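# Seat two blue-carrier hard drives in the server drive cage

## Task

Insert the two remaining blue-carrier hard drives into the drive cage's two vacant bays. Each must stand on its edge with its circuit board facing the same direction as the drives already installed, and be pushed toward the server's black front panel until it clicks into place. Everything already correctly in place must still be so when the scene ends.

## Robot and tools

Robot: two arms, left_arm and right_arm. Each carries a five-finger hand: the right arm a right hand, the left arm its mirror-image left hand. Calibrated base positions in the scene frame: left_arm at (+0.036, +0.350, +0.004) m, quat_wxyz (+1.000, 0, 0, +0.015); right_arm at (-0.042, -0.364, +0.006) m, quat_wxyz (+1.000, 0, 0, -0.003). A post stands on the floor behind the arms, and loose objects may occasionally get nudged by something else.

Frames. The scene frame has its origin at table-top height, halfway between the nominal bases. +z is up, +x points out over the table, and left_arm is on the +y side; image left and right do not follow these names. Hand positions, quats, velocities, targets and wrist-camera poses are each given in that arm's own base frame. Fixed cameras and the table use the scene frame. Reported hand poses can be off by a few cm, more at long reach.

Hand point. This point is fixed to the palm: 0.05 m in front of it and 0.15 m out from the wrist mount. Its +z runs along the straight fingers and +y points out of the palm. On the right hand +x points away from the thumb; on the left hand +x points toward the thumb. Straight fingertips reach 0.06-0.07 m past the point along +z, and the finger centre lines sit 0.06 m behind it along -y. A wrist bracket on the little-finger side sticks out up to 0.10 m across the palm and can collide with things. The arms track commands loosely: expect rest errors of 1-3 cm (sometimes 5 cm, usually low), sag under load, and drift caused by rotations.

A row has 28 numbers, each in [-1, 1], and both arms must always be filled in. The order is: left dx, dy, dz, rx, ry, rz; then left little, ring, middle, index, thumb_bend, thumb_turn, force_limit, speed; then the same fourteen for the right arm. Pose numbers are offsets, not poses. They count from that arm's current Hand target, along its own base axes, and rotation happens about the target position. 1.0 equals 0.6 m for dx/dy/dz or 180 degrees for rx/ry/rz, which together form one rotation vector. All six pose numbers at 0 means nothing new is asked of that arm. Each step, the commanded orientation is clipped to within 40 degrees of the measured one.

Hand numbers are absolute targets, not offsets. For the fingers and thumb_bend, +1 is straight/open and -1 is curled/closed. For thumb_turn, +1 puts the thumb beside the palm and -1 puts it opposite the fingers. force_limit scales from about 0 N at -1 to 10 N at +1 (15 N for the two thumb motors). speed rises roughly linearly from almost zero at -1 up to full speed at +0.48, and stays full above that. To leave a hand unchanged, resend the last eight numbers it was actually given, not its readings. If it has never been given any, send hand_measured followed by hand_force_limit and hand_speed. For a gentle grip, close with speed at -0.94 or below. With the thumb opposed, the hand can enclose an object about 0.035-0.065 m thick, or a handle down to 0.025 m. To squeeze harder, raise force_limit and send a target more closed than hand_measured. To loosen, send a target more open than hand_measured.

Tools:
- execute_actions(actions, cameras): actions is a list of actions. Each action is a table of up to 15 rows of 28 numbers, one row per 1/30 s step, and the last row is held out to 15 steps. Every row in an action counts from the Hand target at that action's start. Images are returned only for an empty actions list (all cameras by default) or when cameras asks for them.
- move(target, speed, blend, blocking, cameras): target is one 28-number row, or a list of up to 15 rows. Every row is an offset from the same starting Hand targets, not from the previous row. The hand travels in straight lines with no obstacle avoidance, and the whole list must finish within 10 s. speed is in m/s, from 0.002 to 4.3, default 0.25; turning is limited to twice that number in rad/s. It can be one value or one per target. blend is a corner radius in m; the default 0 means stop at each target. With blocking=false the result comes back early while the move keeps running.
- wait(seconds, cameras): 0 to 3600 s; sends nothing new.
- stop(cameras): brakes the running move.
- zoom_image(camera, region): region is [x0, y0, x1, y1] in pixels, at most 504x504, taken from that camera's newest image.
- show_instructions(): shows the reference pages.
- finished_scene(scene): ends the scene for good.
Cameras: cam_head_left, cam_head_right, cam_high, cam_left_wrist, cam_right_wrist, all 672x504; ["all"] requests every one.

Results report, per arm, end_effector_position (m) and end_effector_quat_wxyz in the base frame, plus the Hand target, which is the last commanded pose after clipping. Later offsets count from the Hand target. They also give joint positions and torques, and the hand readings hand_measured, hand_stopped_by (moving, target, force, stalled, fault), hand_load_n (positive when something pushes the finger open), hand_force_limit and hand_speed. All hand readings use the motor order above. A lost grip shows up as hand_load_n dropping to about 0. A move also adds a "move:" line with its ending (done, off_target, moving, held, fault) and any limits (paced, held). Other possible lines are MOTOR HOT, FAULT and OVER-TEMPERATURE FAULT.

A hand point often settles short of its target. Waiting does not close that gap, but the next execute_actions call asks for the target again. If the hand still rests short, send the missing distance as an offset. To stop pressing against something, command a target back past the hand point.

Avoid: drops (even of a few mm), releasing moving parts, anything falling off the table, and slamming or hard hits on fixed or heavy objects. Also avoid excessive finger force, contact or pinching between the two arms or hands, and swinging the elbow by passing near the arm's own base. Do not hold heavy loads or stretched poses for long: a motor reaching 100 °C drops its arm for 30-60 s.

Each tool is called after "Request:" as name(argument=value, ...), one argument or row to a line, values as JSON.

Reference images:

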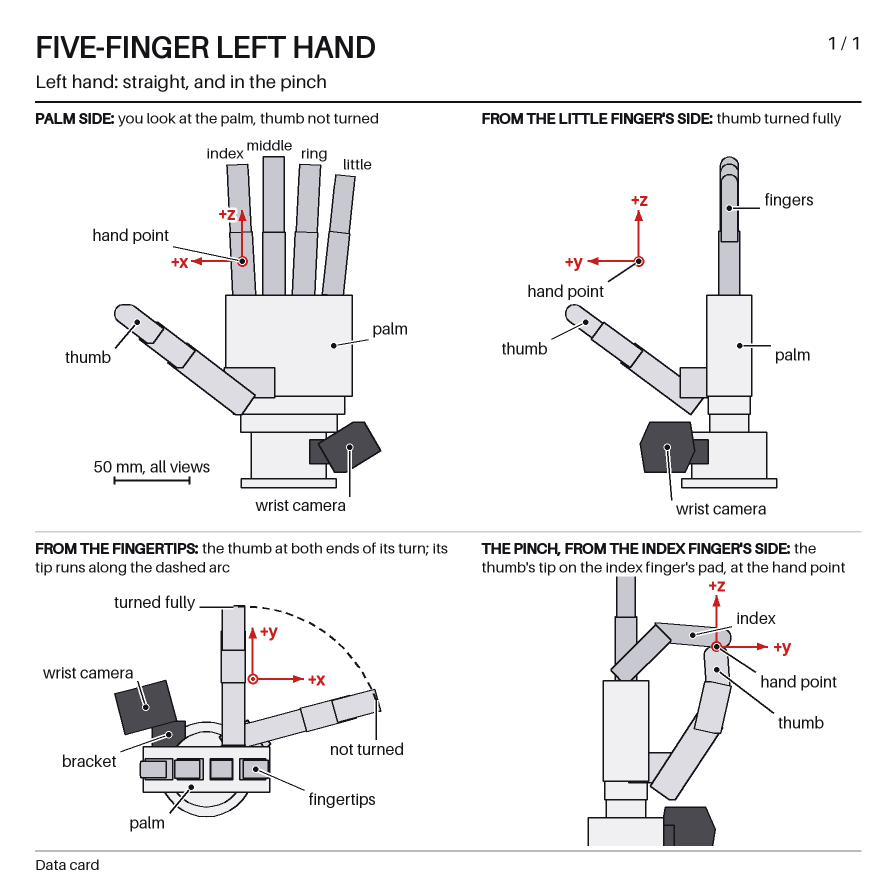

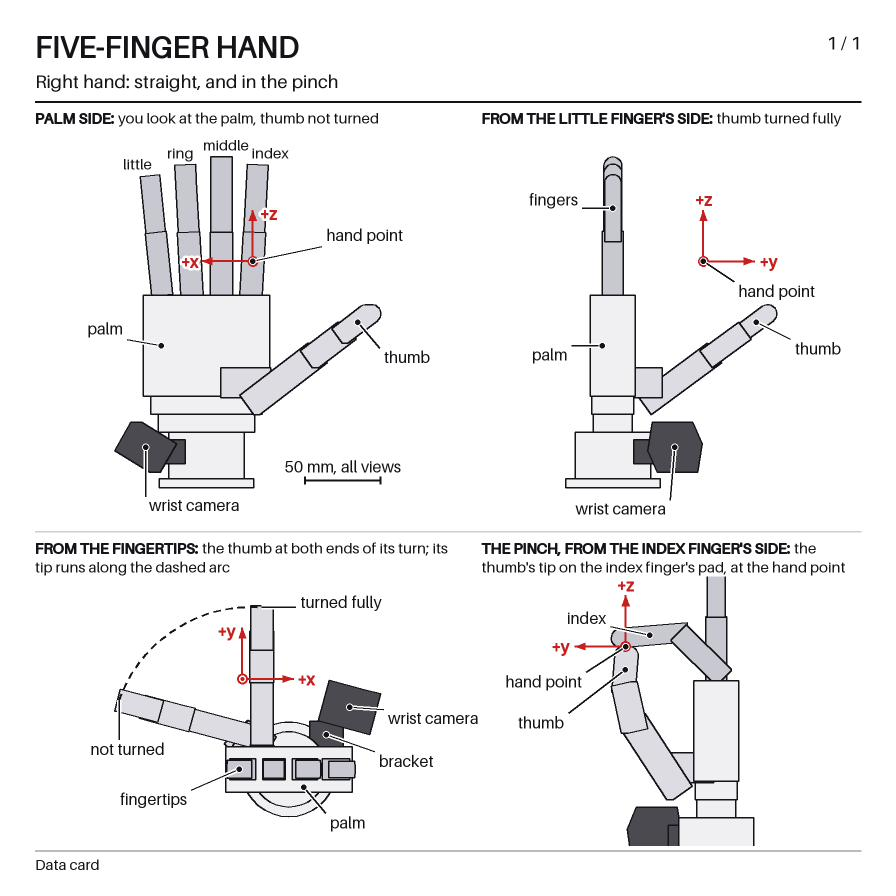

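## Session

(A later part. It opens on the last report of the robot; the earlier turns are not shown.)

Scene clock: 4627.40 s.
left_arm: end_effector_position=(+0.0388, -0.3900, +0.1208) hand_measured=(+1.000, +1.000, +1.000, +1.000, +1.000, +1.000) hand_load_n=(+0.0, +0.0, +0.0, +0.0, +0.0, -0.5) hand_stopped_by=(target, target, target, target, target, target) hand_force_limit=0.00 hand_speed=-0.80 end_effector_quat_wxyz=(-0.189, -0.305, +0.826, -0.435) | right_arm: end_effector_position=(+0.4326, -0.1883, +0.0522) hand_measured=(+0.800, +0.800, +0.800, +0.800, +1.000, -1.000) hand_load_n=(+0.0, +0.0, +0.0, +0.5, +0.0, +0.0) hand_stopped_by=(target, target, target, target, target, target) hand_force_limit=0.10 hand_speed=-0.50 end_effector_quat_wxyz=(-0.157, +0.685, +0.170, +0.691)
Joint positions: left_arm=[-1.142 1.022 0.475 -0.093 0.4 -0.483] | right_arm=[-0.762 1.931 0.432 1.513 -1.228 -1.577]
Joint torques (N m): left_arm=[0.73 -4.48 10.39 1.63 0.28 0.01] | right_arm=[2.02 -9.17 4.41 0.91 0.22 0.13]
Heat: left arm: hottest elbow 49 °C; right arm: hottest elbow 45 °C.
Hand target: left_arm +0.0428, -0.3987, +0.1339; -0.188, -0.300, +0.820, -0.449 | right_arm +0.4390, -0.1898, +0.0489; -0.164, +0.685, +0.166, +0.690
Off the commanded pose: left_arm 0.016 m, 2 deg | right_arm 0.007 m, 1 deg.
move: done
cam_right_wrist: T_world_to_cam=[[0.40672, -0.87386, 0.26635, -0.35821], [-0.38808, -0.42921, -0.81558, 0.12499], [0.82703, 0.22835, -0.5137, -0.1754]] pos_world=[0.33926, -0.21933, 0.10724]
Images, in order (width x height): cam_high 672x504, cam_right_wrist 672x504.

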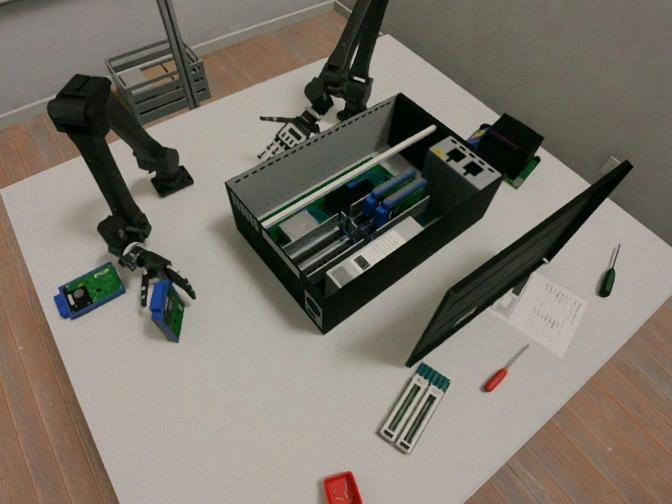

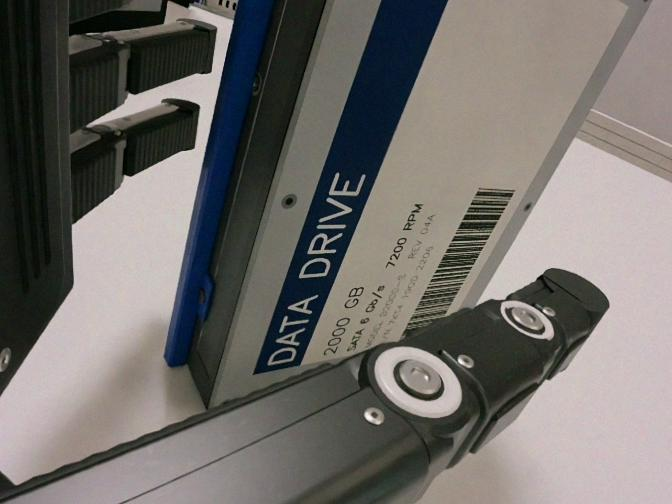

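Request:
move(
  target=[0,0,0,0,0,0,1,1,1,1,1,1,0,-0.8, 0.019,0.004,0.005,0,0,0,0.8,0.8,0.8,0.8,1,-1,0.1,-0.5],
  speed=0.03,
  cameras=["cam_right_wrist","cam_high"],
)

Request:
zoom_image(
  camera="cam_high",
  region=[90, 220, 210, 350],
)

Scene clock: 4653.17 s.
left_arm: end_effector_position=(+0.0388, -0.3900, +0.1208) hand_measured=(+1.000, +1.000, +1.000, +1.000, +1.000, +1.000) hand_load_n=(+0.0, +0.0, +0.0, +0.0, +0.0, -0.5) hand_stopped_by=(target, target, target, target, target, target) hand_force_limit=0.00 hand_speed=-0.80 end_effector_quat_wxyz=(-0.189, -0.305, +0.826, -0.435) | right_arm: end_effector_position=(+0.4430, -0.1851, +0.0504) hand_measured=(+0.800, +0.800, +0.800, +0.800, +1.000, -1.000) hand_load_n=(+0.0, +0.0, +0.0, +0.0, +0.0, +0.0) hand_stopped_by=(target, target, target, target, target, target) hand_force_limit=0.10 hand_speed=-0.50 end_effector_quat_wxyz=(-0.161, +0.687, +0.166, +0.689)
Joint positions: left_arm=[-1.142 1.022 0.475 -0.093 0.4 -0.483] | right_arm=[-0.733 1.931 0.447 1.486 -1.2 -1.577]
Joint torques (N m): left_arm=[0.67 -4.42 10.39 1.62 0.28 0.01] | right_arm=[1.08 -10.46 4.66 1.16 0.18 0.16]
Heat: left arm: hottest elbow 49 °C; right arm: hottest elbow 45 °C.
Hand target: left_arm +0.0428, -0.3987, +0.1339; -0.188, -0.300, +0.820, -0.449 | right_arm +0.4504, -0.1873, +0.0518; -0.164, +0.685, +0.166, +0.690
Off the commanded pose: left_arm 0.016 m, 2 deg | right_arm 0.008 m, 0 deg.
move: done
cam_right_wrist: T_world_to_cam=[[0.4093, -0.87593, 0.25538, -0.36002], [-0.39493, -0.42241, -0.81584, 0.13326], [0.82249, 0.23307, -0.51883, -0.18257]] pos_world=[0.35015, -0.21651, 0.10594]
Images, in order (width x height): cam_high 672x504, cam_right_wrist 672x504.

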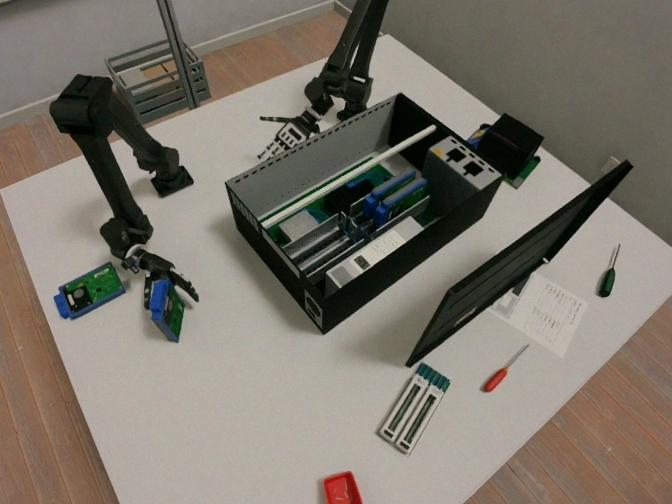

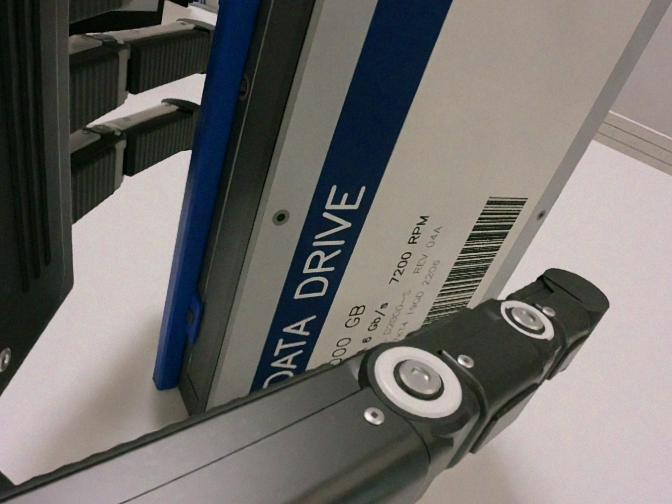

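Scaled by 3.877 from the camera's image (finer frame: 960x720).

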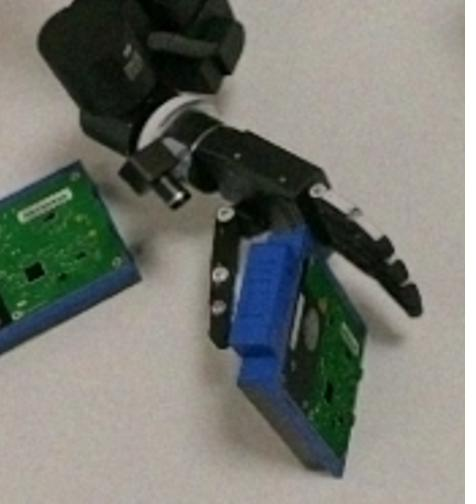

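Request:
execute_actions(
  actions=[
    [[0,0,0,0,0,0,1,1,1,1,1,1,0,-0.8, 0,0,0,0,0,0,0.35,0.35,0.35,0.35,0.5,-1,-0.9,-0.8]],
    [[0,0,0,0,0,0,1,1,1,1,1,1,0,-0.8, 0,0,0,0,0,0,0.35,0.35,0.35,0.35,0.5,-1,-0.9,-0.8]],
    [[0,0,0,0,0,0,1,1,1,1,1,1,0,-0.8, 0,0,0,0,0,0,0.35,0.35,0.35,0.35,0.5,-1,-0.9,-0.8]],
  ],
  cameras=["cam_right_wrist","cam_high"],
)

Request:
zoom_image(
  camera="cam_high",
  region=[90, 220, 210, 350],
)

Scene clock: 4691.90 s.
left_arm: end_effector_position=(+0.0388, -0.3900, +0.1208) hand_measured=(+1.000, +1.000, +1.000, +1.000, +1.000, +1.000) hand_load_n=(+0.0, -0.5, +0.0, +0.0, -0.5, -0.5) hand_stopped_by=(target, target, target, target, target, target) hand_force_limit=0.00 hand_speed=-0.80 end_effector_quat_wxyz=(-0.189, -0.305, +0.826, -0.435) | right_arm: end_effector_position=(+0.4430, -0.1851, +0.0503) hand_measured=(+0.350, +0.350, +0.350, +0.350, +0.500, -1.000) hand_load_n=(+0.0, +0.0, +0.0, +0.0, +0.0, +0.0) hand_stopped_by=(target, target, target, target, target, target) hand_force_limit=-0.90 hand_speed=-0.80 end_effector_quat_wxyz=(-0.161, +0.687, +0.166, +0.689)
Joint positions: left_arm=[-1.142 1.022 0.475 -0.093 0.4 -0.483] | right_arm=[-0.733 1.931 0.447 1.486 -1.199 -1.577]
Joint torques (N m): left_arm=[0.73 -4.48 10.39 1.65 0.28 0.01] | right_arm=[1.32 -10.46 5 0.81 0.18 0.13]
Heat: left arm: hottest elbow 49 °C; right arm: hottest elbow 44 °C.
Hand target: left_arm +0.0428, -0.3987, +0.1339; -0.188, -0.300, +0.820, -0.449 | right_arm +0.4504, -0.1873, +0.0519; -0.164, +0.685, +0.166, +0.690
Off the commanded pose: left_arm 0.016 m, 2 deg | right_arm 0.008 m, 0 deg.
Step readings (end_effector_position of left_arm | right_arm):
0: (+0.0388, -0.3900, +0.1208) | (+0.4429, -0.1851, +0.0503)
1: (+0.0388, -0.3900, +0.1208) | (+0.4429, -0.1851, +0.0503)
2: (+0.0388, -0.3900, +0.1208) | (+0.4429, -0.1851, +0.0503)
4: (+0.0388, -0.3900, +0.1208) | (+0.4429, -0.1851, +0.0503)
8: (+0.0388, -0.3900, +0.1208) | (+0.4429, -0.1851, +0.0503)
15: (+0.0388, -0.3900, +0.1208) | (+0.4429, -0.1851, +0.0503)
16: (+0.0388, -0.3900, +0.1208) | (+0.4429, -0.1851, +0.0503)
17: (+0.0388, -0.3900, +0.1208) | (+0.4429, -0.1851, +0.0503)
19: (+0.0388, -0.3900, +0.1208) | (+0.4429, -0.1851, +0.0503)
23: (+0.0388, -0.3900, +0.1208) | (+0.4429, -0.1851, +0.0503)
30: (+0.0388, -0.3900, +0.1208) | (+0.4430, -0.1851, +0.0503)
31: (+0.0388, -0.3900, +0.1208) | (+0.4430, -0.1851, +0.0503)
32: (+0.0388, -0.3900, +0.1208) | (+0.4430, -0.1851, +0.0503)
34: (+0.0388, -0.3900, +0.1208) | (+0.4430, -0.1851, +0.0503)
38: (+0.0388, -0.3900, +0.1208) | (+0.4430, -0.1851, +0.0503)
45: (+0.0388, -0.3900, +0.1208) | (+0.4430, -0.1851, +0.0503)
cam_right_wrist: T_world_to_cam=[[0.40903, -0.87616, 0.25501, -0.36003], [-0.39538, -0.42203, -0.81582, 0.13345], [0.82241, 0.23287, -0.51904, -0.18253]] pos_world=[0.35015, -0.21661, 0.10594]
Images, in order (width x height): cam_high 672x504, cam_right_wrist 672x504.

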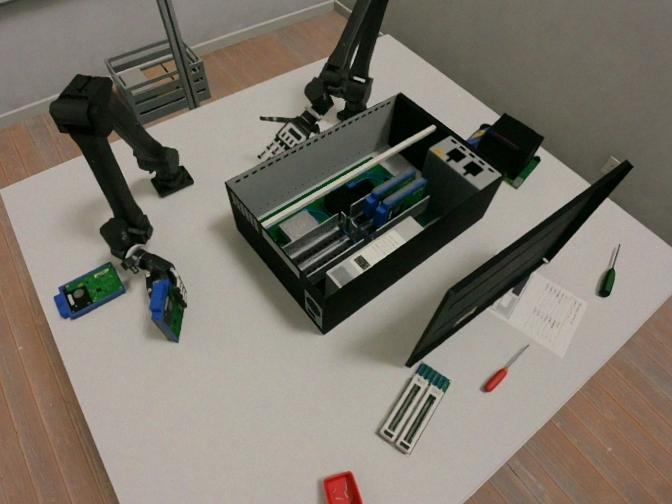

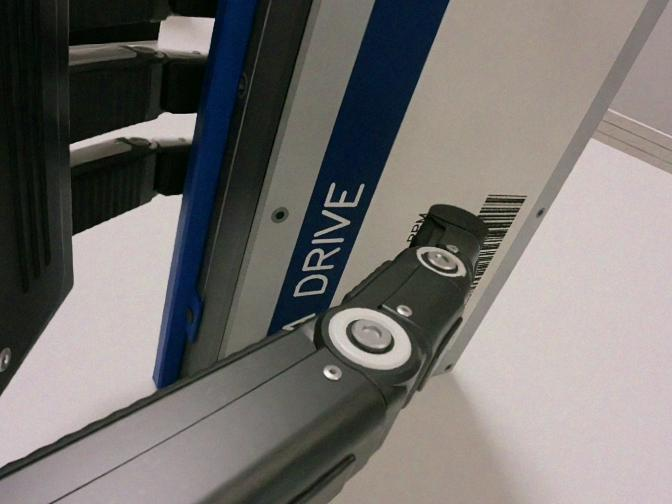

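Scaled by 3.877 from the camera's image (finer frame: 960x720).

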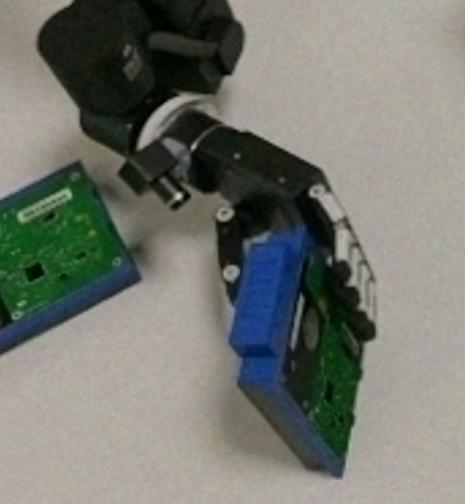

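Request:
execute_actions(
  actions=[
    [[0,0,0,0,0,0,1,1,1,1,1,1,0,-0.8, 0,0,0,0,0,0,0.22,0.22,0.22,0.22,0.38,-1,-0.9,-0.9]],
    [[0,0,0,0,0,0,1,1,1,1,1,1,0,-0.8, 0,0,0,0,0,0,0.22,0.22,0.22,0.22,0.38,-1,-0.9,-0.9]],
    [[0,0,0,0,0,0,1,1,1,1,1,1,0,-0.8, 0,0,0,0,0,0,0.22,0.22,0.22,0.22,0.38,-1,-0.9,-0.9]],
  ],
  cameras=["cam_right_wrist","cam_high"],
)

Request:
zoom_image(
  camera="cam_high",
  region=[120, 250, 210, 350],
)

Scene clock: 4703.87 s.
left_arm: end_effector_position=(+0.0388, -0.3900, +0.1208) hand_measured=(+1.000, +1.000, +1.000, +1.000, +1.000, +1.000) hand_load_n=(+0.0, +0.0, +0.0, +0.0, +0.0, +0.0) hand_stopped_by=(target, target, target, target, target, target) hand_force_limit=0.00 hand_speed=-0.80 end_effector_quat_wxyz=(-0.189, -0.305, +0.826, -0.435) | right_arm: end_effector_position=(+0.4430, -0.1851, +0.0503) hand_measured=(+0.220, +0.220, +0.220, +0.220, +0.380, -1.000) hand_load_n=(+0.0, +0.0, +0.0, +0.0, +0.0, +0.0) hand_stopped_by=(target, target, target, target, target, target) hand_force_limit=-0.90 hand_speed=-0.90 end_effector_quat_wxyz=(-0.161, +0.687, +0.166, +0.689)
Joint positions: left_arm=[-1.142 1.022 0.475 -0.093 0.4 -0.483] | right_arm=[-0.733 1.931 0.447 1.486 -1.199 -1.577]
Joint torques (N m): left_arm=[0.73 -4.48 10.39 1.63 0.28 0.01] | right_arm=[1.26 -10.7 4.92 1.05 0.13 0.16]
Heat: left arm: hottest elbow 49 °C; right arm: hottest elbow 44 °C.
Hand target: left_arm +0.0428, -0.3987, +0.1339; -0.188, -0.300, +0.820, -0.449 | right_arm +0.4504, -0.1873, +0.0519; -0.164, +0.685, +0.166, +0.690
Off the commanded pose: left_arm 0.016 m, 2 deg | right_arm 0.008 m, 0 deg.
Step readings (end_effector_position of left_arm | right_arm):
0: (+0.0388, -0.3900, +0.1208) | (+0.4430, -0.1851, +0.0503)
1: (+0.0388, -0.3900, +0.1208) | (+0.4430, -0.1851, +0.0503)
2: (+0.0388, -0.3900, +0.1208) | (+0.4430, -0.1851, +0.0503)
4: (+0.0388, -0.3900, +0.1208) | (+0.4430, -0.1851, +0.0503)
8: (+0.0388, -0.3900, +0.1208) | (+0.4430, -0.1851, +0.0503)
15: (+0.0388, -0.3900, +0.1208) | (+0.4430, -0.1851, +0.0503)
16: (+0.0388, -0.3900, +0.1208) | (+0.4430, -0.1851, +0.0503)
17: (+0.0388, -0.3900, +0.1208) | (+0.4430, -0.1851, +0.0503)
19: (+0.0388, -0.3900, +0.1208) | (+0.4430, -0.1851, +0.0503)
23: (+0.0388, -0.3900, +0.1208) | (+0.4430, -0.1851, +0.0503)
30: (+0.0388, -0.3900, +0.1208) | (+0.4430, -0.1851, +0.0503)
31: (+0.0388, -0.3900, +0.1208) | (+0.4430, -0.1851, +0.0503)
32: (+0.0388, -0.3900, +0.1208) | (+0.4430, -0.1851, +0.0503)
34: (+0.0388, -0.3900, +0.1208) | (+0.4430, -0.1851, +0.0503)
38: (+0.0388, -0.3900, +0.1208) | (+0.4430, -0.1851, +0.0503)
45: (+0.0388, -0.3900, +0.1208) | (+0.4430, -0.1851, +0.0503)
cam_right_wrist: T_world_to_cam=[[0.40903, -0.87616, 0.25501, -0.36003], [-0.39538, -0.42203, -0.81582, 0.13345], [0.82241, 0.23287, -0.51904, -0.18253]] pos_world=[0.35015, -0.21661, 0.10594]
Images, in order (width x height): cam_high 672x504, cam_right_wrist 672x504.

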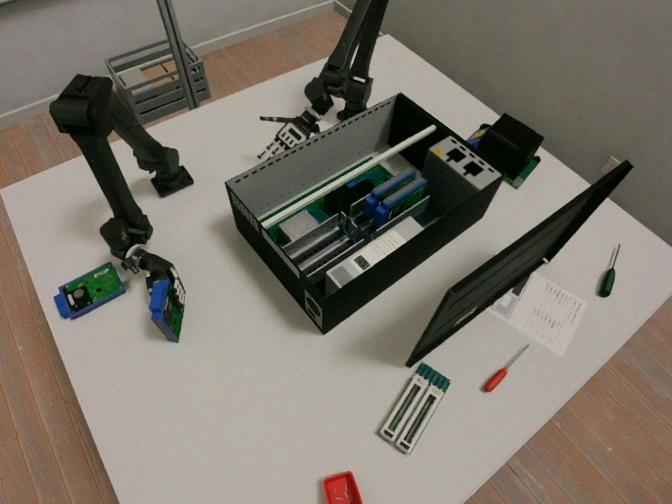

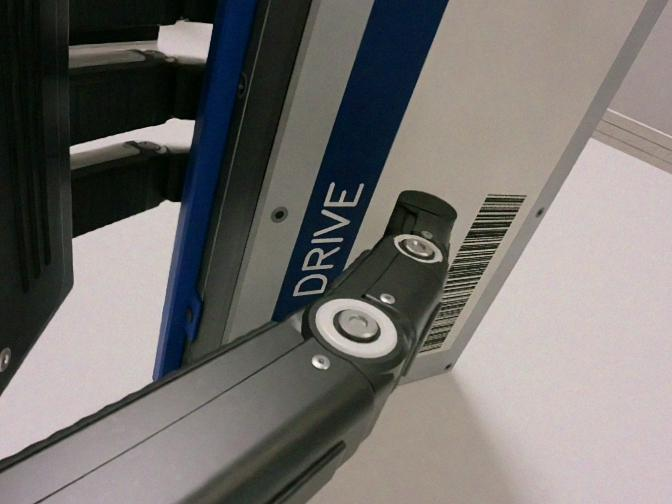

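Scaled by 5.040 from the camera's image (finer frame: 960x720).

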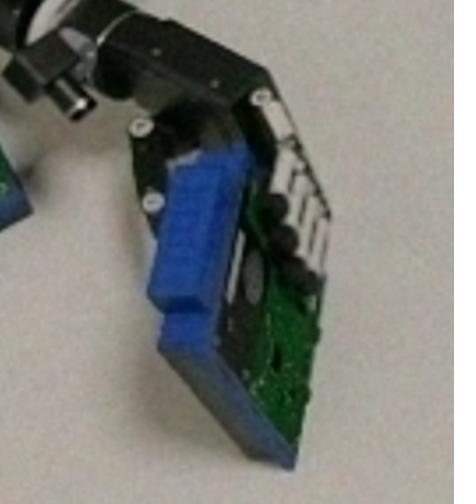

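Request:
execute_actions(
  actions=[
    [[0,0,0,0,0,0,1,1,1,1,1,1,0,-0.8, 0,0,0,0,0,0,0.1,0.1,0.1,0.1,0.1,-1,-0.6,-0.92]],
    [[0,0,0,0,0,0,1,1,1,1,1,1,0,-0.8, 0,0,0,0,0,0,0.1,0.1,0.1,0.1,0.1,-1,-0.6,-0.92]],
    [[0,0,0,0,0,0,1,1,1,1,1,1,0,-0.8, 0,0,0,0,0,0,0.1,0.1,0.1,0.1,0.1,-1,-0.6,-0.92]],
    [[0,0,0,0,0,0,1,1,1,1,1,1,0,-0.8, 0,0,0,0,0,0,0.1,0.1,0.1,0.1,0.1,-1,-0.6,-0.92]],
  ],
  cameras=["cam_right_wrist","cam_high"],
)

Request:
zoom_image(
  camera="cam_high",
  region=[120, 250, 210, 350],
)

Scene clock: 4725.43 s.
left_arm: end_effector_position=(+0.0388, -0.3900, +0.1208) hand_measured=(+1.000, +1.000, +1.000, +1.000, +1.000, +1.000) hand_load_n=(+0.0, +0.0, +0.0, +0.0, +0.0, +0.0) hand_stopped_by=(target, target, target, target, target, target) hand_force_limit=0.00 hand_speed=-0.80 end_effector_quat_wxyz=(-0.189, -0.305, +0.826, -0.435) | right_arm: end_effector_position=(+0.4438, -0.1831, +0.0502) hand_measured=(+0.100, +0.100, +0.100, +0.100, +0.210, -1.000) hand_load_n=(+0.0, +0.0, +1.0, +1.0, +3.5, +0.5) hand_stopped_by=(target, target, target, target, force, target) hand_force_limit=-0.60 hand_speed=-0.92 end_effector_quat_wxyz=(-0.163, +0.687, +0.168, +0.688)
Joint positions: left_arm=[-1.142 1.022 0.475 -0.093 0.4 -0.483] | right_arm=[-0.728 1.931 0.447 1.485 -1.199 -1.576]
Joint torques (N m): left_arm=[0.67 -4.48 10.39 1.63 0.28 0.01] | right_arm=[0.5 -11.05 4.77 0.88 0.14 0.18]
Heat: left arm: hottest elbow 49 °C; right arm: hottest elbow 44 °C.
Hand target: left_arm +0.0428, -0.3987, +0.1339; -0.188, -0.300, +0.820, -0.449 | right_arm +0.4504, -0.1874, +0.0518; -0.164, +0.685, +0.166, +0.690
Off the commanded pose: left_arm 0.016 m, 2 deg | right_arm 0.008 m, 0 deg.
Step readings (end_effector_position of left_arm | right_arm):
0: (+0.0388, -0.3900, +0.1208) | (+0.4430, -0.1851, +0.0503)
1: (+0.0388, -0.3900, +0.1208) | (+0.4430, -0.1851, +0.0503)
2: (+0.0388, -0.3900, +0.1208) | (+0.4430, -0.1851, +0.0503)
4: (+0.0388, -0.3900, +0.1208) | (+0.4430, -0.1851, +0.0503)
8: (+0.0388, -0.3900, +0.1208) | (+0.4430, -0.1851, +0.0503)
15: (+0.0388, -0.3900, +0.1208) | (+0.4432, -0.1846, +0.0503)
16: (+0.0388, -0.3900, +0.1208) | (+0.4433, -0.1843, +0.0503)
17: (+0.0388, -0.3900, +0.1208) | (+0.4434, -0.1839, +0.0503)
19: (+0.0388, -0.3900, +0.1208) | (+0.4437, -0.1833, +0.0503)
23: (+0.0388, -0.3900, +0.1208) | (+0.4438, -0.1831, +0.0502)
30: (+0.0388, -0.3900, +0.1208) | (+0.4438, -0.1831, +0.0502)
31: (+0.0388, -0.3900, +0.1208) | (+0.4438, -0.1831, +0.0502)
32: (+0.0388, -0.3900, +0.1208) | (+0.4438, -0.1831, +0.0502)
34: (+0.0388, -0.3900, +0.1208) | (+0.4438, -0.1831, +0.0502)
38: (+0.0388, -0.3900, +0.1208) | (+0.4438, -0.1831, +0.0502)
45: (+0.0388, -0.3900, +0.1208) | (+0.4438, -0.1831, +0.0502)
46: (+0.0388, -0.3900, +0.1208) | (+0.4438, -0.1831, +0.0502)
47: (+0.0388, -0.3900, +0.1208) | (+0.4438, -0.1831, +0.0502)
49: (+0.0388, -0.3900, +0.1208) | (+0.4438, -0.1831, +0.0502)
53: (+0.0388, -0.3900, +0.1208) | (+0.4438, -0.1831, +0.0502)
60: (+0.0388, -0.3900, +0.1208) | (+0.4438, -0.1831, +0.0502)
cam_right_wrist: T_world_to_cam=[[0.41316, -0.87443, 0.2543, -0.36001], [-0.39377, -0.42334, -0.81592, 0.13361], [0.82112, 0.23697, -0.51924, -0.18242]] pos_world=[0.35114, -0.21501, 0.10584]
Images, in order (width x height): cam_high 672x504, cam_right_wrist 672x504.

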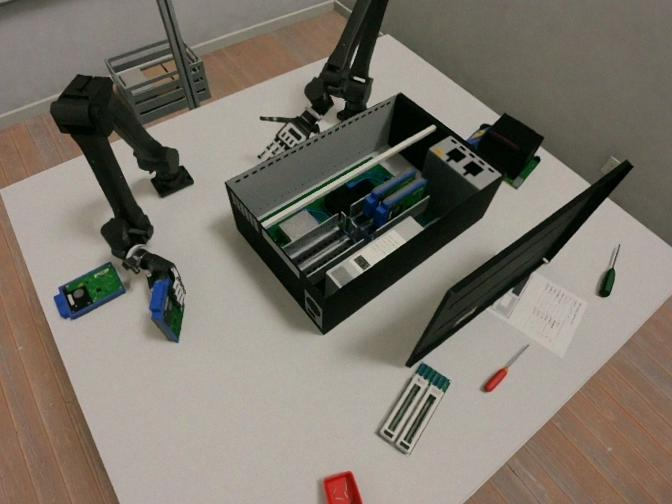

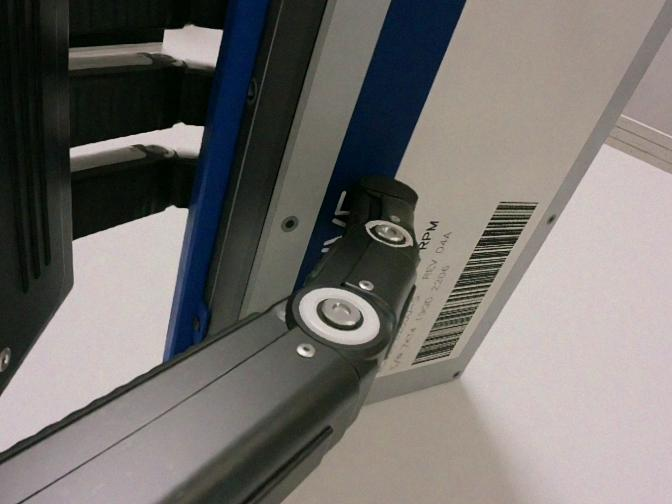

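Scaled by 5.040 from the camera's image (finer frame: 960x720).

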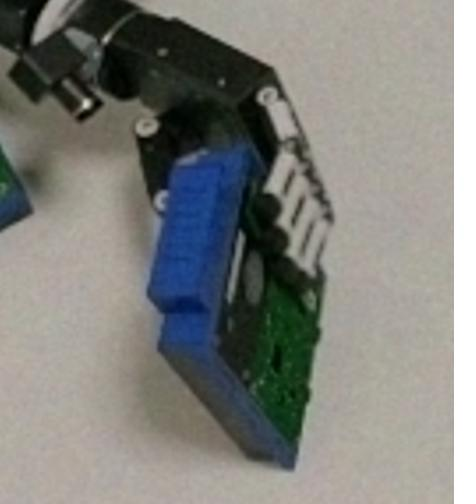

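Request:
execute_actions(
  actions=[
    [[0,0,0,0,0,0,1,1,1,1,1,1,0,-0.8, 0,0,0,0,0,0,-0.05,-0.1,-0.1,-0.1,0.1,-1,-0.4,-0.93]],
    [[0,0,0,0,0,0,1,1,1,1,1,1,0,-0.8, 0,0,0,0,0,0,-0.05,-0.1,-0.1,-0.1,0.1,-1,-0.4,-0.93]],
    [[0,0,0,0,0,0,1,1,1,1,1,1,0,-0.8, 0,0,0,0,0,0,-0.05,-0.1,-0.1,-0.1,0.1,-1,-0.4,-0.93]],
    [[0,0,0,0,0,0,1,1,1,1,1,1,0,-0.8, 0,0,0,0,0,0,-0.05,-0.1,-0.1,-0.1,0.1,-1,-0.4,-0.93]],
  ],
)

Request:
execute_actions(
  actions=[
    [[0,0,0,0,0,0,1,1,1,1,1,1,0,-0.8, 0,0,0,0,0,0,-0.1,-0.3,-0.4,-0.4,0.1,-1,0.1,-0.93]],
    [[0,0,0,0,0,0,1,1,1,1,1,1,0,-0.8, 0,0,0,0,0,0,-0.1,-0.3,-0.4,-0.4,0.1,-1,0.1,-0.93]],
    [[0,0,0,0,0,0,1,1,1,1,1,1,0,-0.8, 0,0,0,0,0,0,-0.1,-0.3,-0.4,-0.4,0.1,-1,0.1,-0.93]],
    [[0,0,0,0,0,0,1,1,1,1,1,1,0,-0.8, 0,0,0,0,0,0,-0.1,-0.3,-0.4,-0.4,0.1,-1,0.1,-0.93]],
  ],
  cameras=["cam_right_wrist","cam_high"],
)

Request:
zoom_image(
  camera="cam_high",
  region=[120, 250, 210, 350],
)

Scene clock: 4747.00 s.
left_arm: end_effector_position=(+0.0388, -0.3900, +0.1208) hand_measured=(+1.000, +1.000, +1.000, +1.000, +1.000, +1.000) hand_load_n=(+0.0, +0.0, +0.0, +0.0, +0.0, +0.0) hand_stopped_by=(target, target, target, target, target, target) hand_force_limit=0.00 hand_speed=-0.80 end_effector_quat_wxyz=(-0.189, -0.305, +0.826, -0.435) | right_arm: end_effector_position=(+0.4438, -0.1830, +0.0502) hand_measured=(+0.016, +0.062, +0.082, +0.088, +0.210, -1.000) hand_load_n=(+3.0, +2.0, +2.5, +2.5, +5.0, +1.0) hand_stopped_by=(force, force, force, force, force, target) hand_force_limit=-0.40 hand_speed=-0.93 end_effector_quat_wxyz=(-0.163, +0.687, +0.168, +0.688)
Joint positions: left_arm=[-1.142 1.022 0.475 -0.093 0.4 -0.483] | right_arm=[-0.728 1.931 0.447 1.485 -1.2 -1.576]
Joint torques (N m): left_arm=[0.73 -4.48 10.39 1.63 0.28 0.01] | right_arm=[0.79 -10.75 4.71 0.88 0.29 0.11]
Heat: left arm: hottest elbow 49 °C; right arm: hottest elbow 44 °C.
Hand target: left_arm +0.0428, -0.3987, +0.1339; -0.188, -0.300, +0.820, -0.449 | right_arm +0.4504, -0.1873, +0.0518; -0.164, +0.685, +0.166, +0.690
Off the commanded pose: left_arm 0.016 m, 2 deg | right_arm 0.008 m, 0 deg.
Step readings (end_effector_position of left_arm | right_arm):
0: (+0.0388, -0.3900, +0.1208) | (+0.4438, -0.1831, +0.0502)
1: (+0.0388, -0.3900, +0.1208) | (+0.4438, -0.1831, +0.0502)
2: (+0.0388, -0.3900, +0.1208) | (+0.4438, -0.1831, +0.0502)
4: (+0.0388, -0.3900, +0.1208) | (+0.4438, -0.1831, +0.0502)
8: (+0.0388, -0.3900, +0.1208) | (+0.4438, -0.1831, +0.0502)
15: (+0.0388, -0.3900, +0.1208) | (+0.4438, -0.1831, +0.0502)
16: (+0.0388, -0.3900, +0.1208) | (+0.4438, -0.1831, +0.0502)
17: (+0.0388, -0.3900, +0.1208) | (+0.4438, -0.1830, +0.0502)
19: (+0.0388, -0.3900, +0.1208) | (+0.4438, -0.1830, +0.0502)
23: (+0.0388, -0.3900, +0.1208) | (+0.4438, -0.1830, +0.0502)
30: (+0.0388, -0.3900, +0.1208) | (+0.4438, -0.1830, +0.0502)
31: (+0.0388, -0.3900, +0.1208) | (+0.4438, -0.1830, +0.0502)
32: (+0.0388, -0.3900, +0.1208) | (+0.4438, -0.1830, +0.0502)
34: (+0.0388, -0.3900, +0.1208) | (+0.4438, -0.1830, +0.0502)
38: (+0.0388, -0.3900, +0.1208) | (+0.4438, -0.1830, +0.0502)
45: (+0.0388, -0.3900, +0.1208) | (+0.4438, -0.1830, +0.0502)
46: (+0.0388, -0.3900, +0.1208) | (+0.4438, -0.1830, +0.0502)
47: (+0.0388, -0.3900, +0.1208) | (+0.4438, -0.1830, +0.0502)
49: (+0.0388, -0.3900, +0.1208) | (+0.4438, -0.1830, +0.0502)
53: (+0.0388, -0.3900, +0.1208) | (+0.4438, -0.1830, +0.0502)
60: (+0.0388, -0.3900, +0.1208) | (+0.4438, -0.1830, +0.0502)

Scene clock: 4749.20 s.
left_arm: end_effector_position=(+0.0388, -0.3900, +0.1208) hand_measured=(+1.000, +1.000, +1.000, +1.000, +1.000, +1.000) hand_load_n=(+0.0, +0.0, +0.0, +0.0, +0.0, +0.0) hand_stopped_by=(target, target, target, target, target, target) hand_force_limit=0.00 hand_speed=-0.80 end_effector_quat_wxyz=(-0.189, -0.305, +0.826, -0.435) | right_arm: end_effector_position=(+0.4438, -0.1829, +0.0503) hand_measured=(-0.074, +0.012, +0.046, +0.052, +0.212, -1.000) hand_load_n=(+6.0, +3.5, +4.5, +5.5, +12.5, +3.0) hand_stopped_by=(force, force, force, force, force, target) hand_force_limit=0.10 hand_speed=-0.93 end_effector_quat_wxyz=(-0.163, +0.687, +0.168, +0.688)
Joint positions: left_arm=[-1.142 1.022 0.475 -0.093 0.4 -0.483] | right_arm=[-0.728 1.93 0.447 1.485 -1.2 -1.576]
Joint torques (N m): left_arm=[0.67 -4.48 10.39 1.63 0.28 0.01] | right_arm=[0.79 -10.11 4.82 0.8 0.24 0.08]
Heat: left arm: hottest elbow 49 °C; right arm: hottest elbow 44 °C.
Hand target: left_arm +0.0428, -0.3987, +0.1339; -0.188, -0.300, +0.820, -0.449 | right_arm +0.4504, -0.1873, +0.0517; -0.164, +0.686, +0.166, +0.690
Off the commanded pose: left_arm 0.016 m, 2 deg | right_arm 0.008 m, 0 deg.
Step readings (end_effector_position of left_arm | right_arm):
0: (+0.0388, -0.3900, +0.1208) | (+0.4438, -0.1830, +0.0502)
1: (+0.0388, -0.3900, +0.1208) | (+0.4438, -0.1830, +0.0502)
2: (+0.0388, -0.3900, +0.1208) | (+0.4438, -0.1830, +0.0502)
4: (+0.0388, -0.3900, +0.1208) | (+0.4438, -0.1830, +0.0502)
8: (+0.0388, -0.3900, +0.1208) | (+0.4438, -0.1830, +0.0502)
15: (+0.0388, -0.3900, +0.1208) | (+0.4438, -0.1829, +0.0503)
16: (+0.0388, -0.3900, +0.1208) | (+0.4438, -0.1829, +0.0503)
17: (+0.0388, -0.3900, +0.1208) | (+0.4438, -0.1829, +0.0503)
19: (+0.0388, -0.3900, +0.1208) | (+0.4438, -0.1829, +0.0503)
23: (+0.0388, -0.3900, +0.1208) | (+0.4438, -0.1829, +0.0503)
30: (+0.0388, -0.3900, +0.1208) | (+0.4438, -0.1829, +0.0503)
31: (+0.0388, -0.3900, +0.1208) | (+0.4438, -0.1829, +0.0503)
32: (+0.0388, -0.3900, +0.1208) | (+0.4438, -0.1829, +0.0503)
34: (+0.0388, -0.3900, +0.1208) | (+0.4438, -0.1829, +0.0503)
38: (+0.0388, -0.3900, +0.1208) | (+0.4438, -0.1829, +0.0503)
45: (+0.0388, -0.3900, +0.1208) | (+0.4438, -0.1829, +0.0503)
46: (+0.0388, -0.3900, +0.1208) | (+0.4438, -0.1829, +0.0503)
47: (+0.0388, -0.3900, +0.1208) | (+0.4438, -0.1829, +0.0503)
49: (+0.0388, -0.3900, +0.1208) | (+0.4438, -0.1829, +0.0503)
53: (+0.0388, -0.3900, +0.1208) | (+0.4438, -0.1829, +0.0503)
60: (+0.0388, -0.3900, +0.1208) | (+0.4438, -0.1829, +0.0503)
cam_right_wrist: T_world_to_cam=[[0.41384, -0.87414, 0.25422, -0.36011], [-0.3934, -0.42355, -0.81599, 0.13356], [0.82096, 0.23768, -0.51916, -0.18219]] pos_world=[0.35114, -0.21491, 0.10594]
Images, in order (width x height): cam_high 672x504, cam_right_wrist 672x504.

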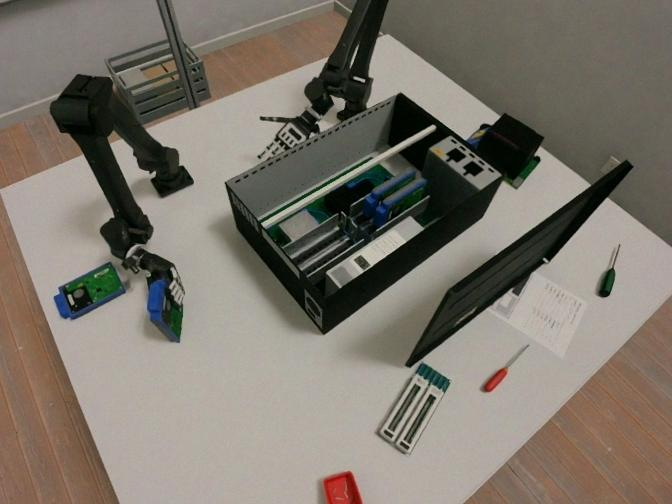

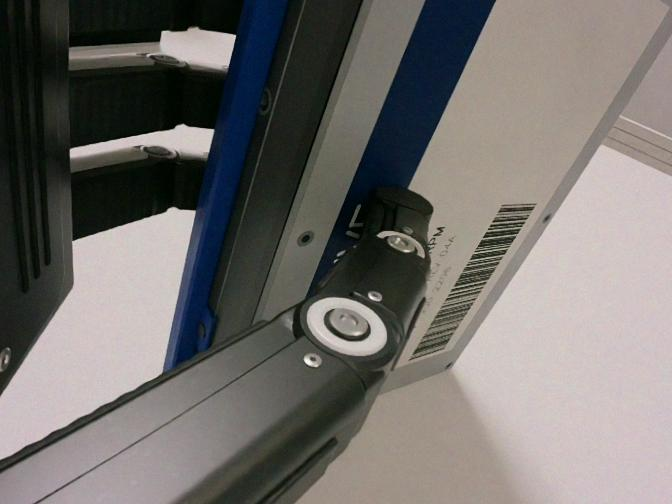

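Scaled by 5.040 from the camera's image (finer frame: 960x720).

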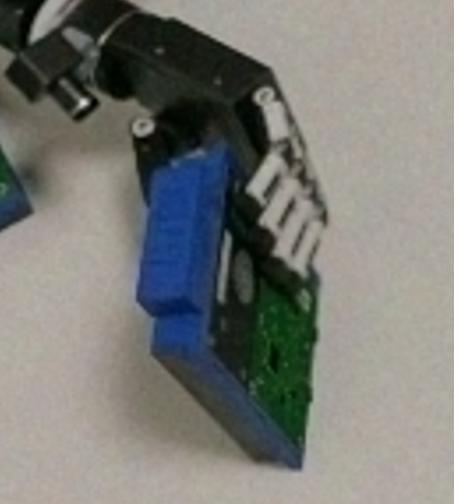

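Request:
move(
  target=[0,0,0,0,0,0,1,1,1,1,1,1,0,-0.8, 0.0518,-0.0352,0.0867,0.1215,0.116,-0.0396,-0.1,-0.3,-0.4,-0.4,0.1,-1,0.1,-0.93],
  speed=0.06,
  cameras=["cam_right_wrist","cam_high"],
)

Request:
zoom_image(
  camera="cam_high",
  region=[110, 240, 220, 360],
)

Scene clock: 4818.33 s.
left_arm: end_effector_position=(+0.0388, -0.3900, +0.1208) hand_measured=(+1.000, +1.000, +1.000, +1.000, +1.000, +1.000) hand_load_n=(+0.0, +0.0, -0.5, +0.0, +0.0, +0.0) hand_stopped_by=(target, target, target, target, target, target) hand_force_limit=0.00 hand_speed=-0.80 end_effector_quat_wxyz=(-0.189, -0.305, +0.826, -0.435) | right_arm: end_effector_position=(+0.4672, -0.2012, +0.0814) hand_measured=(-0.074, +0.012, +0.046, +0.052, +0.212, -1.000) hand_load_n=(+2.0, +1.0, +3.5, +6.0, +14.5, +4.5) hand_stopped_by=(force, force, force, force, force, target) hand_force_limit=0.10 hand_speed=-0.93 end_effector_quat_wxyz=(-0.278, +0.770, -0.048, +0.572)
Joint positions: left_arm=[-1.142 1.022 0.475 -0.093 0.4 -0.483] | right_arm=[-0.686 1.539 0.597 0.552 -1.043 -1.398]
Joint torques (N m): left_arm=[0.67 -4.48 10.39 1.63 0.28 0.01] | right_arm=[1.08 -10.93 11.99 0.83 -0.14 0.23]
Heat: left arm: hottest elbow 49 °C; right arm: hottest elbow 44 °C.
Hand target: left_arm +0.0428, -0.3987, +0.1339; -0.188, -0.300, +0.820, -0.449 | right_arm +0.4814, -0.2085, +0.1039; -0.275, +0.764, -0.041, +0.583
Off the commanded pose: left_arm 0.016 m, 2 deg | right_arm 0.028 m, 2 deg.
move: off_target (right_arm)
cam_right_wrist: T_world_to_cam=[[0.29507, -0.92202, -0.25063, -0.30673], [-0.72533, -0.0454, -0.6869, 0.381], [0.62196, 0.38448, -0.68216, -0.04525]] pos_world=[0.395, -0.24812, 0.15397]
Images, in order (width x height): cam_high 672x504, cam_right_wrist 672x504.

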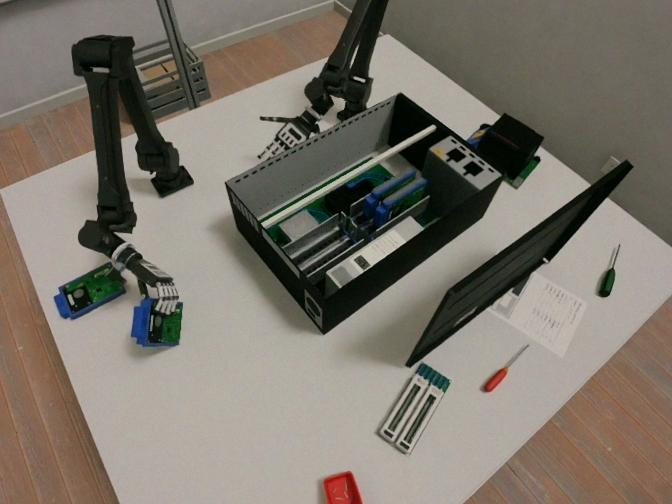

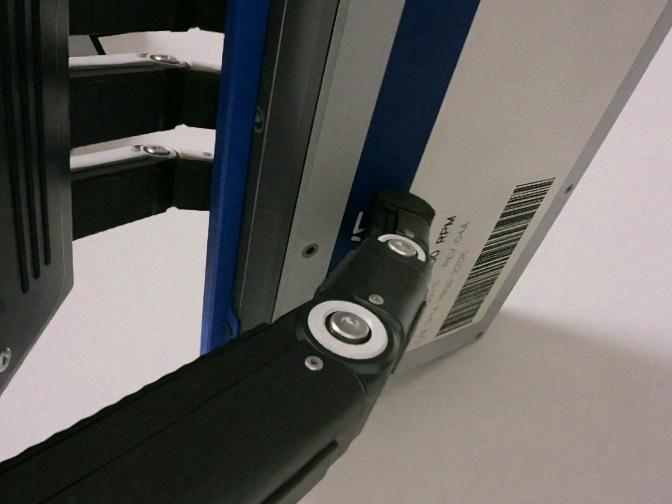

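Scaled by 4.200 from the camera's image (finer frame: 960x720).

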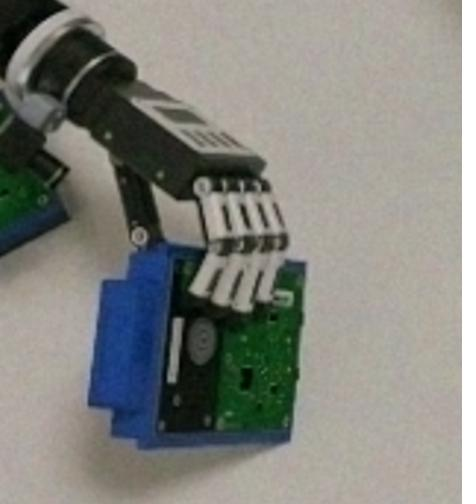

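Request:
move(
  target=[0,0,0,0,0,0,1,1,1,1,1,1,0,-0.8, 0.0677,-0.0592,0.0152,0.1215,0.116,-0.0396,-0.1,-0.3,-0.4,-0.4,0.1,-1,0.1,-0.93],
  speed=0.06,
  cameras=["cam_right_wrist","cam_high"],
)

Request:
zoom_image(
  camera="cam_high",
  region=[110, 240, 220, 360],
)

Scene clock: 4834.77 s.
left_arm: end_effector_position=(+0.0388, -0.3900, +0.1208) hand_measured=(+1.000, +1.000, +1.000, +1.000, +1.000, +1.000) hand_load_n=(+0.0, +0.5, +0.0, +0.0, +0.0, +0.0) hand_stopped_by=(target, target, target, target, target, target) hand_force_limit=0.00 hand_speed=-0.80 end_effector_quat_wxyz=(-0.189, -0.305, +0.826, -0.435) | right_arm: end_effector_position=(+0.5058, -0.2352, +0.0978) hand_measured=(-0.074, +0.012, +0.046, +0.052, +0.212, -1.000) hand_load_n=(+1.5, +1.0, +4.0, +6.5, +14.5, +4.0) hand_stopped_by=(force, force, force, force, force, target) hand_force_limit=0.10 hand_speed=-0.93 end_effector_quat_wxyz=(-0.368, +0.788, -0.253, +0.424)
Joint positions: left_arm=[-1.142 1.022 0.475 -0.093 0.4 -0.483] | right_arm=[-0.679 1.599 0.962 -0.067 -0.962 -1.154]
Joint torques (N m): left_arm=[0.67 -4.42 10.39 1.63 0.28 0.01] | right_arm=[1.67 -12.4 14.79 0.95 -0.35 0.18]
Heat: left arm: hottest elbow 49 °C; right arm: hottest elbow 46 °C.
Hand target: left_arm +0.0428, -0.3987, +0.1339; -0.188, -0.300, +0.820, -0.449 | right_arm +0.5222, -0.2439, +0.1130; -0.366, +0.786, -0.246, +0.433
Off the commanded pose: left_arm 0.016 m, 2 deg | right_arm 0.024 m, 1 deg.
move: off_target (right_arm)
cam_right_wrist: T_world_to_cam=[[0.01799, -0.76901, -0.63898, -0.13121], [-0.89965, 0.26639, -0.34593, 0.54694], [0.43624, 0.58108, -0.68705, 0.0957]] pos_world=[0.45266, -0.30221, 0.17111]
Images, in order (width x height): cam_high 672x504, cam_right_wrist 672x504.

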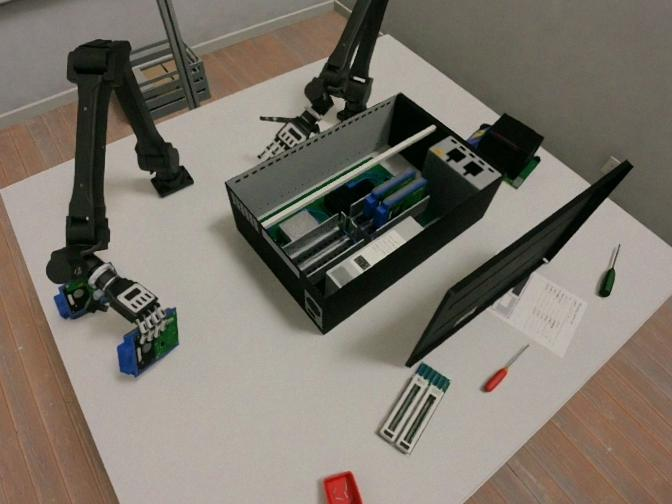

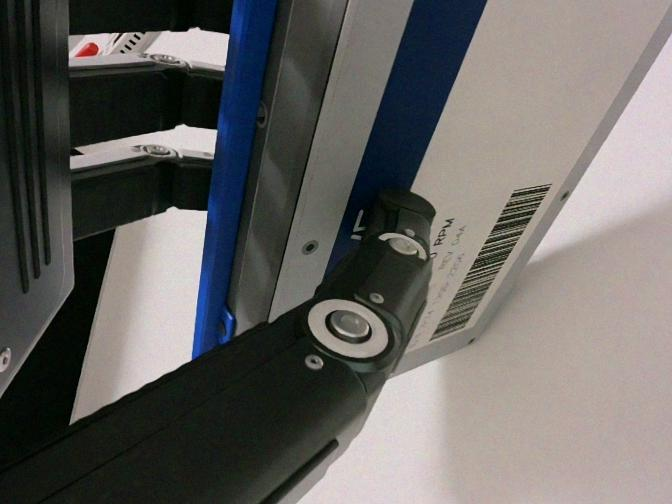

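Scaled by 4.200 from the camera's image (finer frame: 960x720).

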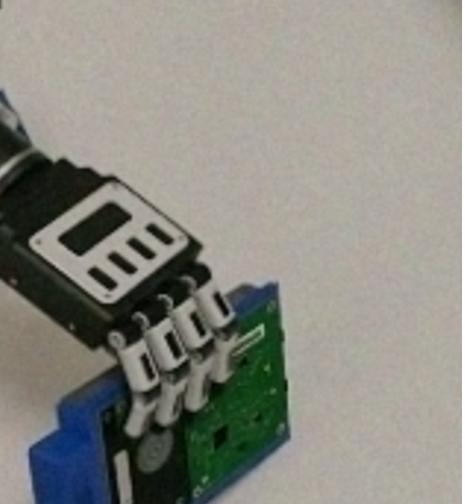

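Request:
move(
  target=[
    [0,0,0,0,0,0,1,1,1,1,1,1,0,-0.8, 0,0,0.12,0.03,0.0168,-0.0375,-0.1,-0.3,-0.4,-0.4,0.1,-1,0.1,-0.93],
    [0,0,0,0,0,0,1,1,1,1,1,1,0,-0.8, -0.0333,0.1167,0.2333,0.1501,0.0841,-0.1875,-0.1,-0.3,-0.4,-0.4,0.1,-1,0.1,-0.93],
  ],
  speed=0.07,
  blend=0.02,
  cameras=["cam_right_wrist","cam_high"],
)

Request:
zoom_image(
  camera="cam_high",
  region=[90, 200, 230, 350],
)

Scene clock: 4866.30 s.
left_arm: end_effector_position=(+0.0388, -0.3900, +0.1208) hand_measured=(+1.000, +1.000, +1.000, +1.000, +1.000, +1.000) hand_load_n=(+0.0, +0.0, +0.0, +0.0, +0.0, +0.0) hand_stopped_by=(target, target, target, target, target, target) hand_force_limit=0.00 hand_speed=-0.80 end_effector_quat_wxyz=(-0.189, -0.305, +0.826, -0.435) | right_arm: end_effector_position=(+0.4650, -0.1602, +0.1693) hand_measured=(-0.074, +0.012, +0.046, +0.052, +0.212, -1.000) hand_load_n=(+3.0, +0.5, +2.5, +6.5, +14.0, +3.0) hand_stopped_by=(force, force, force, force, force, target) hand_force_limit=0.10 hand_speed=-0.93 end_effector_quat_wxyz=(-0.337, +0.639, -0.633, +0.278)
Joint positions: left_arm=[-1.142 1.022 0.475 -0.093 0.4 -0.483] | right_arm=[-0.533 1.325 0.982 -0.429 -0.484 -0.334]
Joint torques (N m): left_arm=[0.67 -4.48 10.39 1.63 0.28 0.01] | right_arm=[0.67 -14.21 21.65 1.43 -0.34 0.32]
Heat: left arm: hottest elbow 49 °C; right arm: hottest elbow 51 °C.
Hand target: left_arm +0.0428, -0.3987, +0.1339; -0.188, -0.300, +0.820, -0.449 | right_arm +0.5022, -0.1738, +0.2529; -0.362, +0.626, -0.599, +0.346
Off the commanded pose: left_arm 0.016 m, 2 deg | right_arm 0.093 m, 9 deg.
move: off_target (right_arm)
cam_right_wrist: T_world_to_cam=[[-0.61305, -0.22031, -0.7587, 0.37447], [-0.58044, 0.77709, 0.24336, 0.34856], [0.53597, 0.58958, -0.60427, 0.06007]] pos_world=[0.39969, -0.22378, 0.23559]
Images, in order (width x height): cam_high 672x504, cam_right_wrist 672x504.

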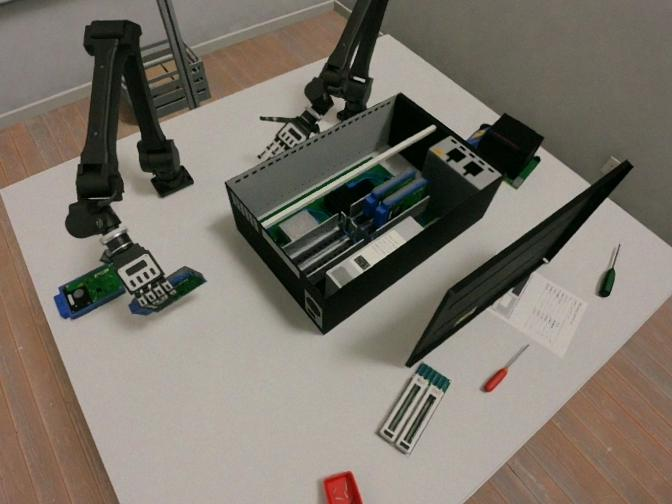

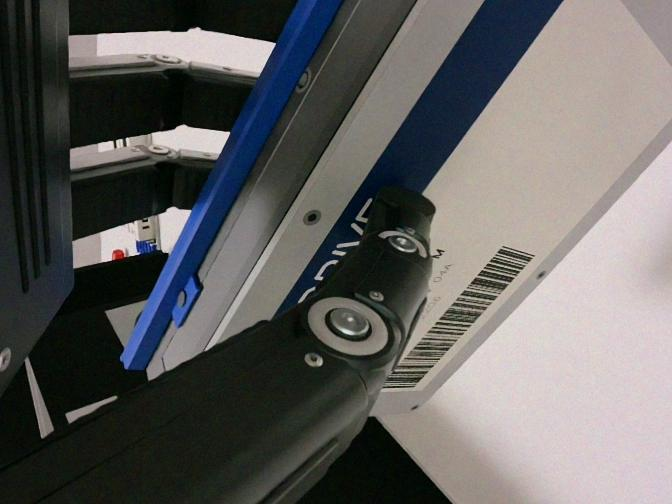

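Scaled by 3.360 from the camera's image (finer frame: 960x720).

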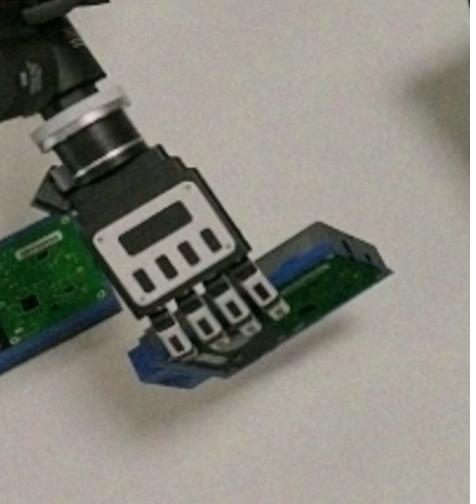

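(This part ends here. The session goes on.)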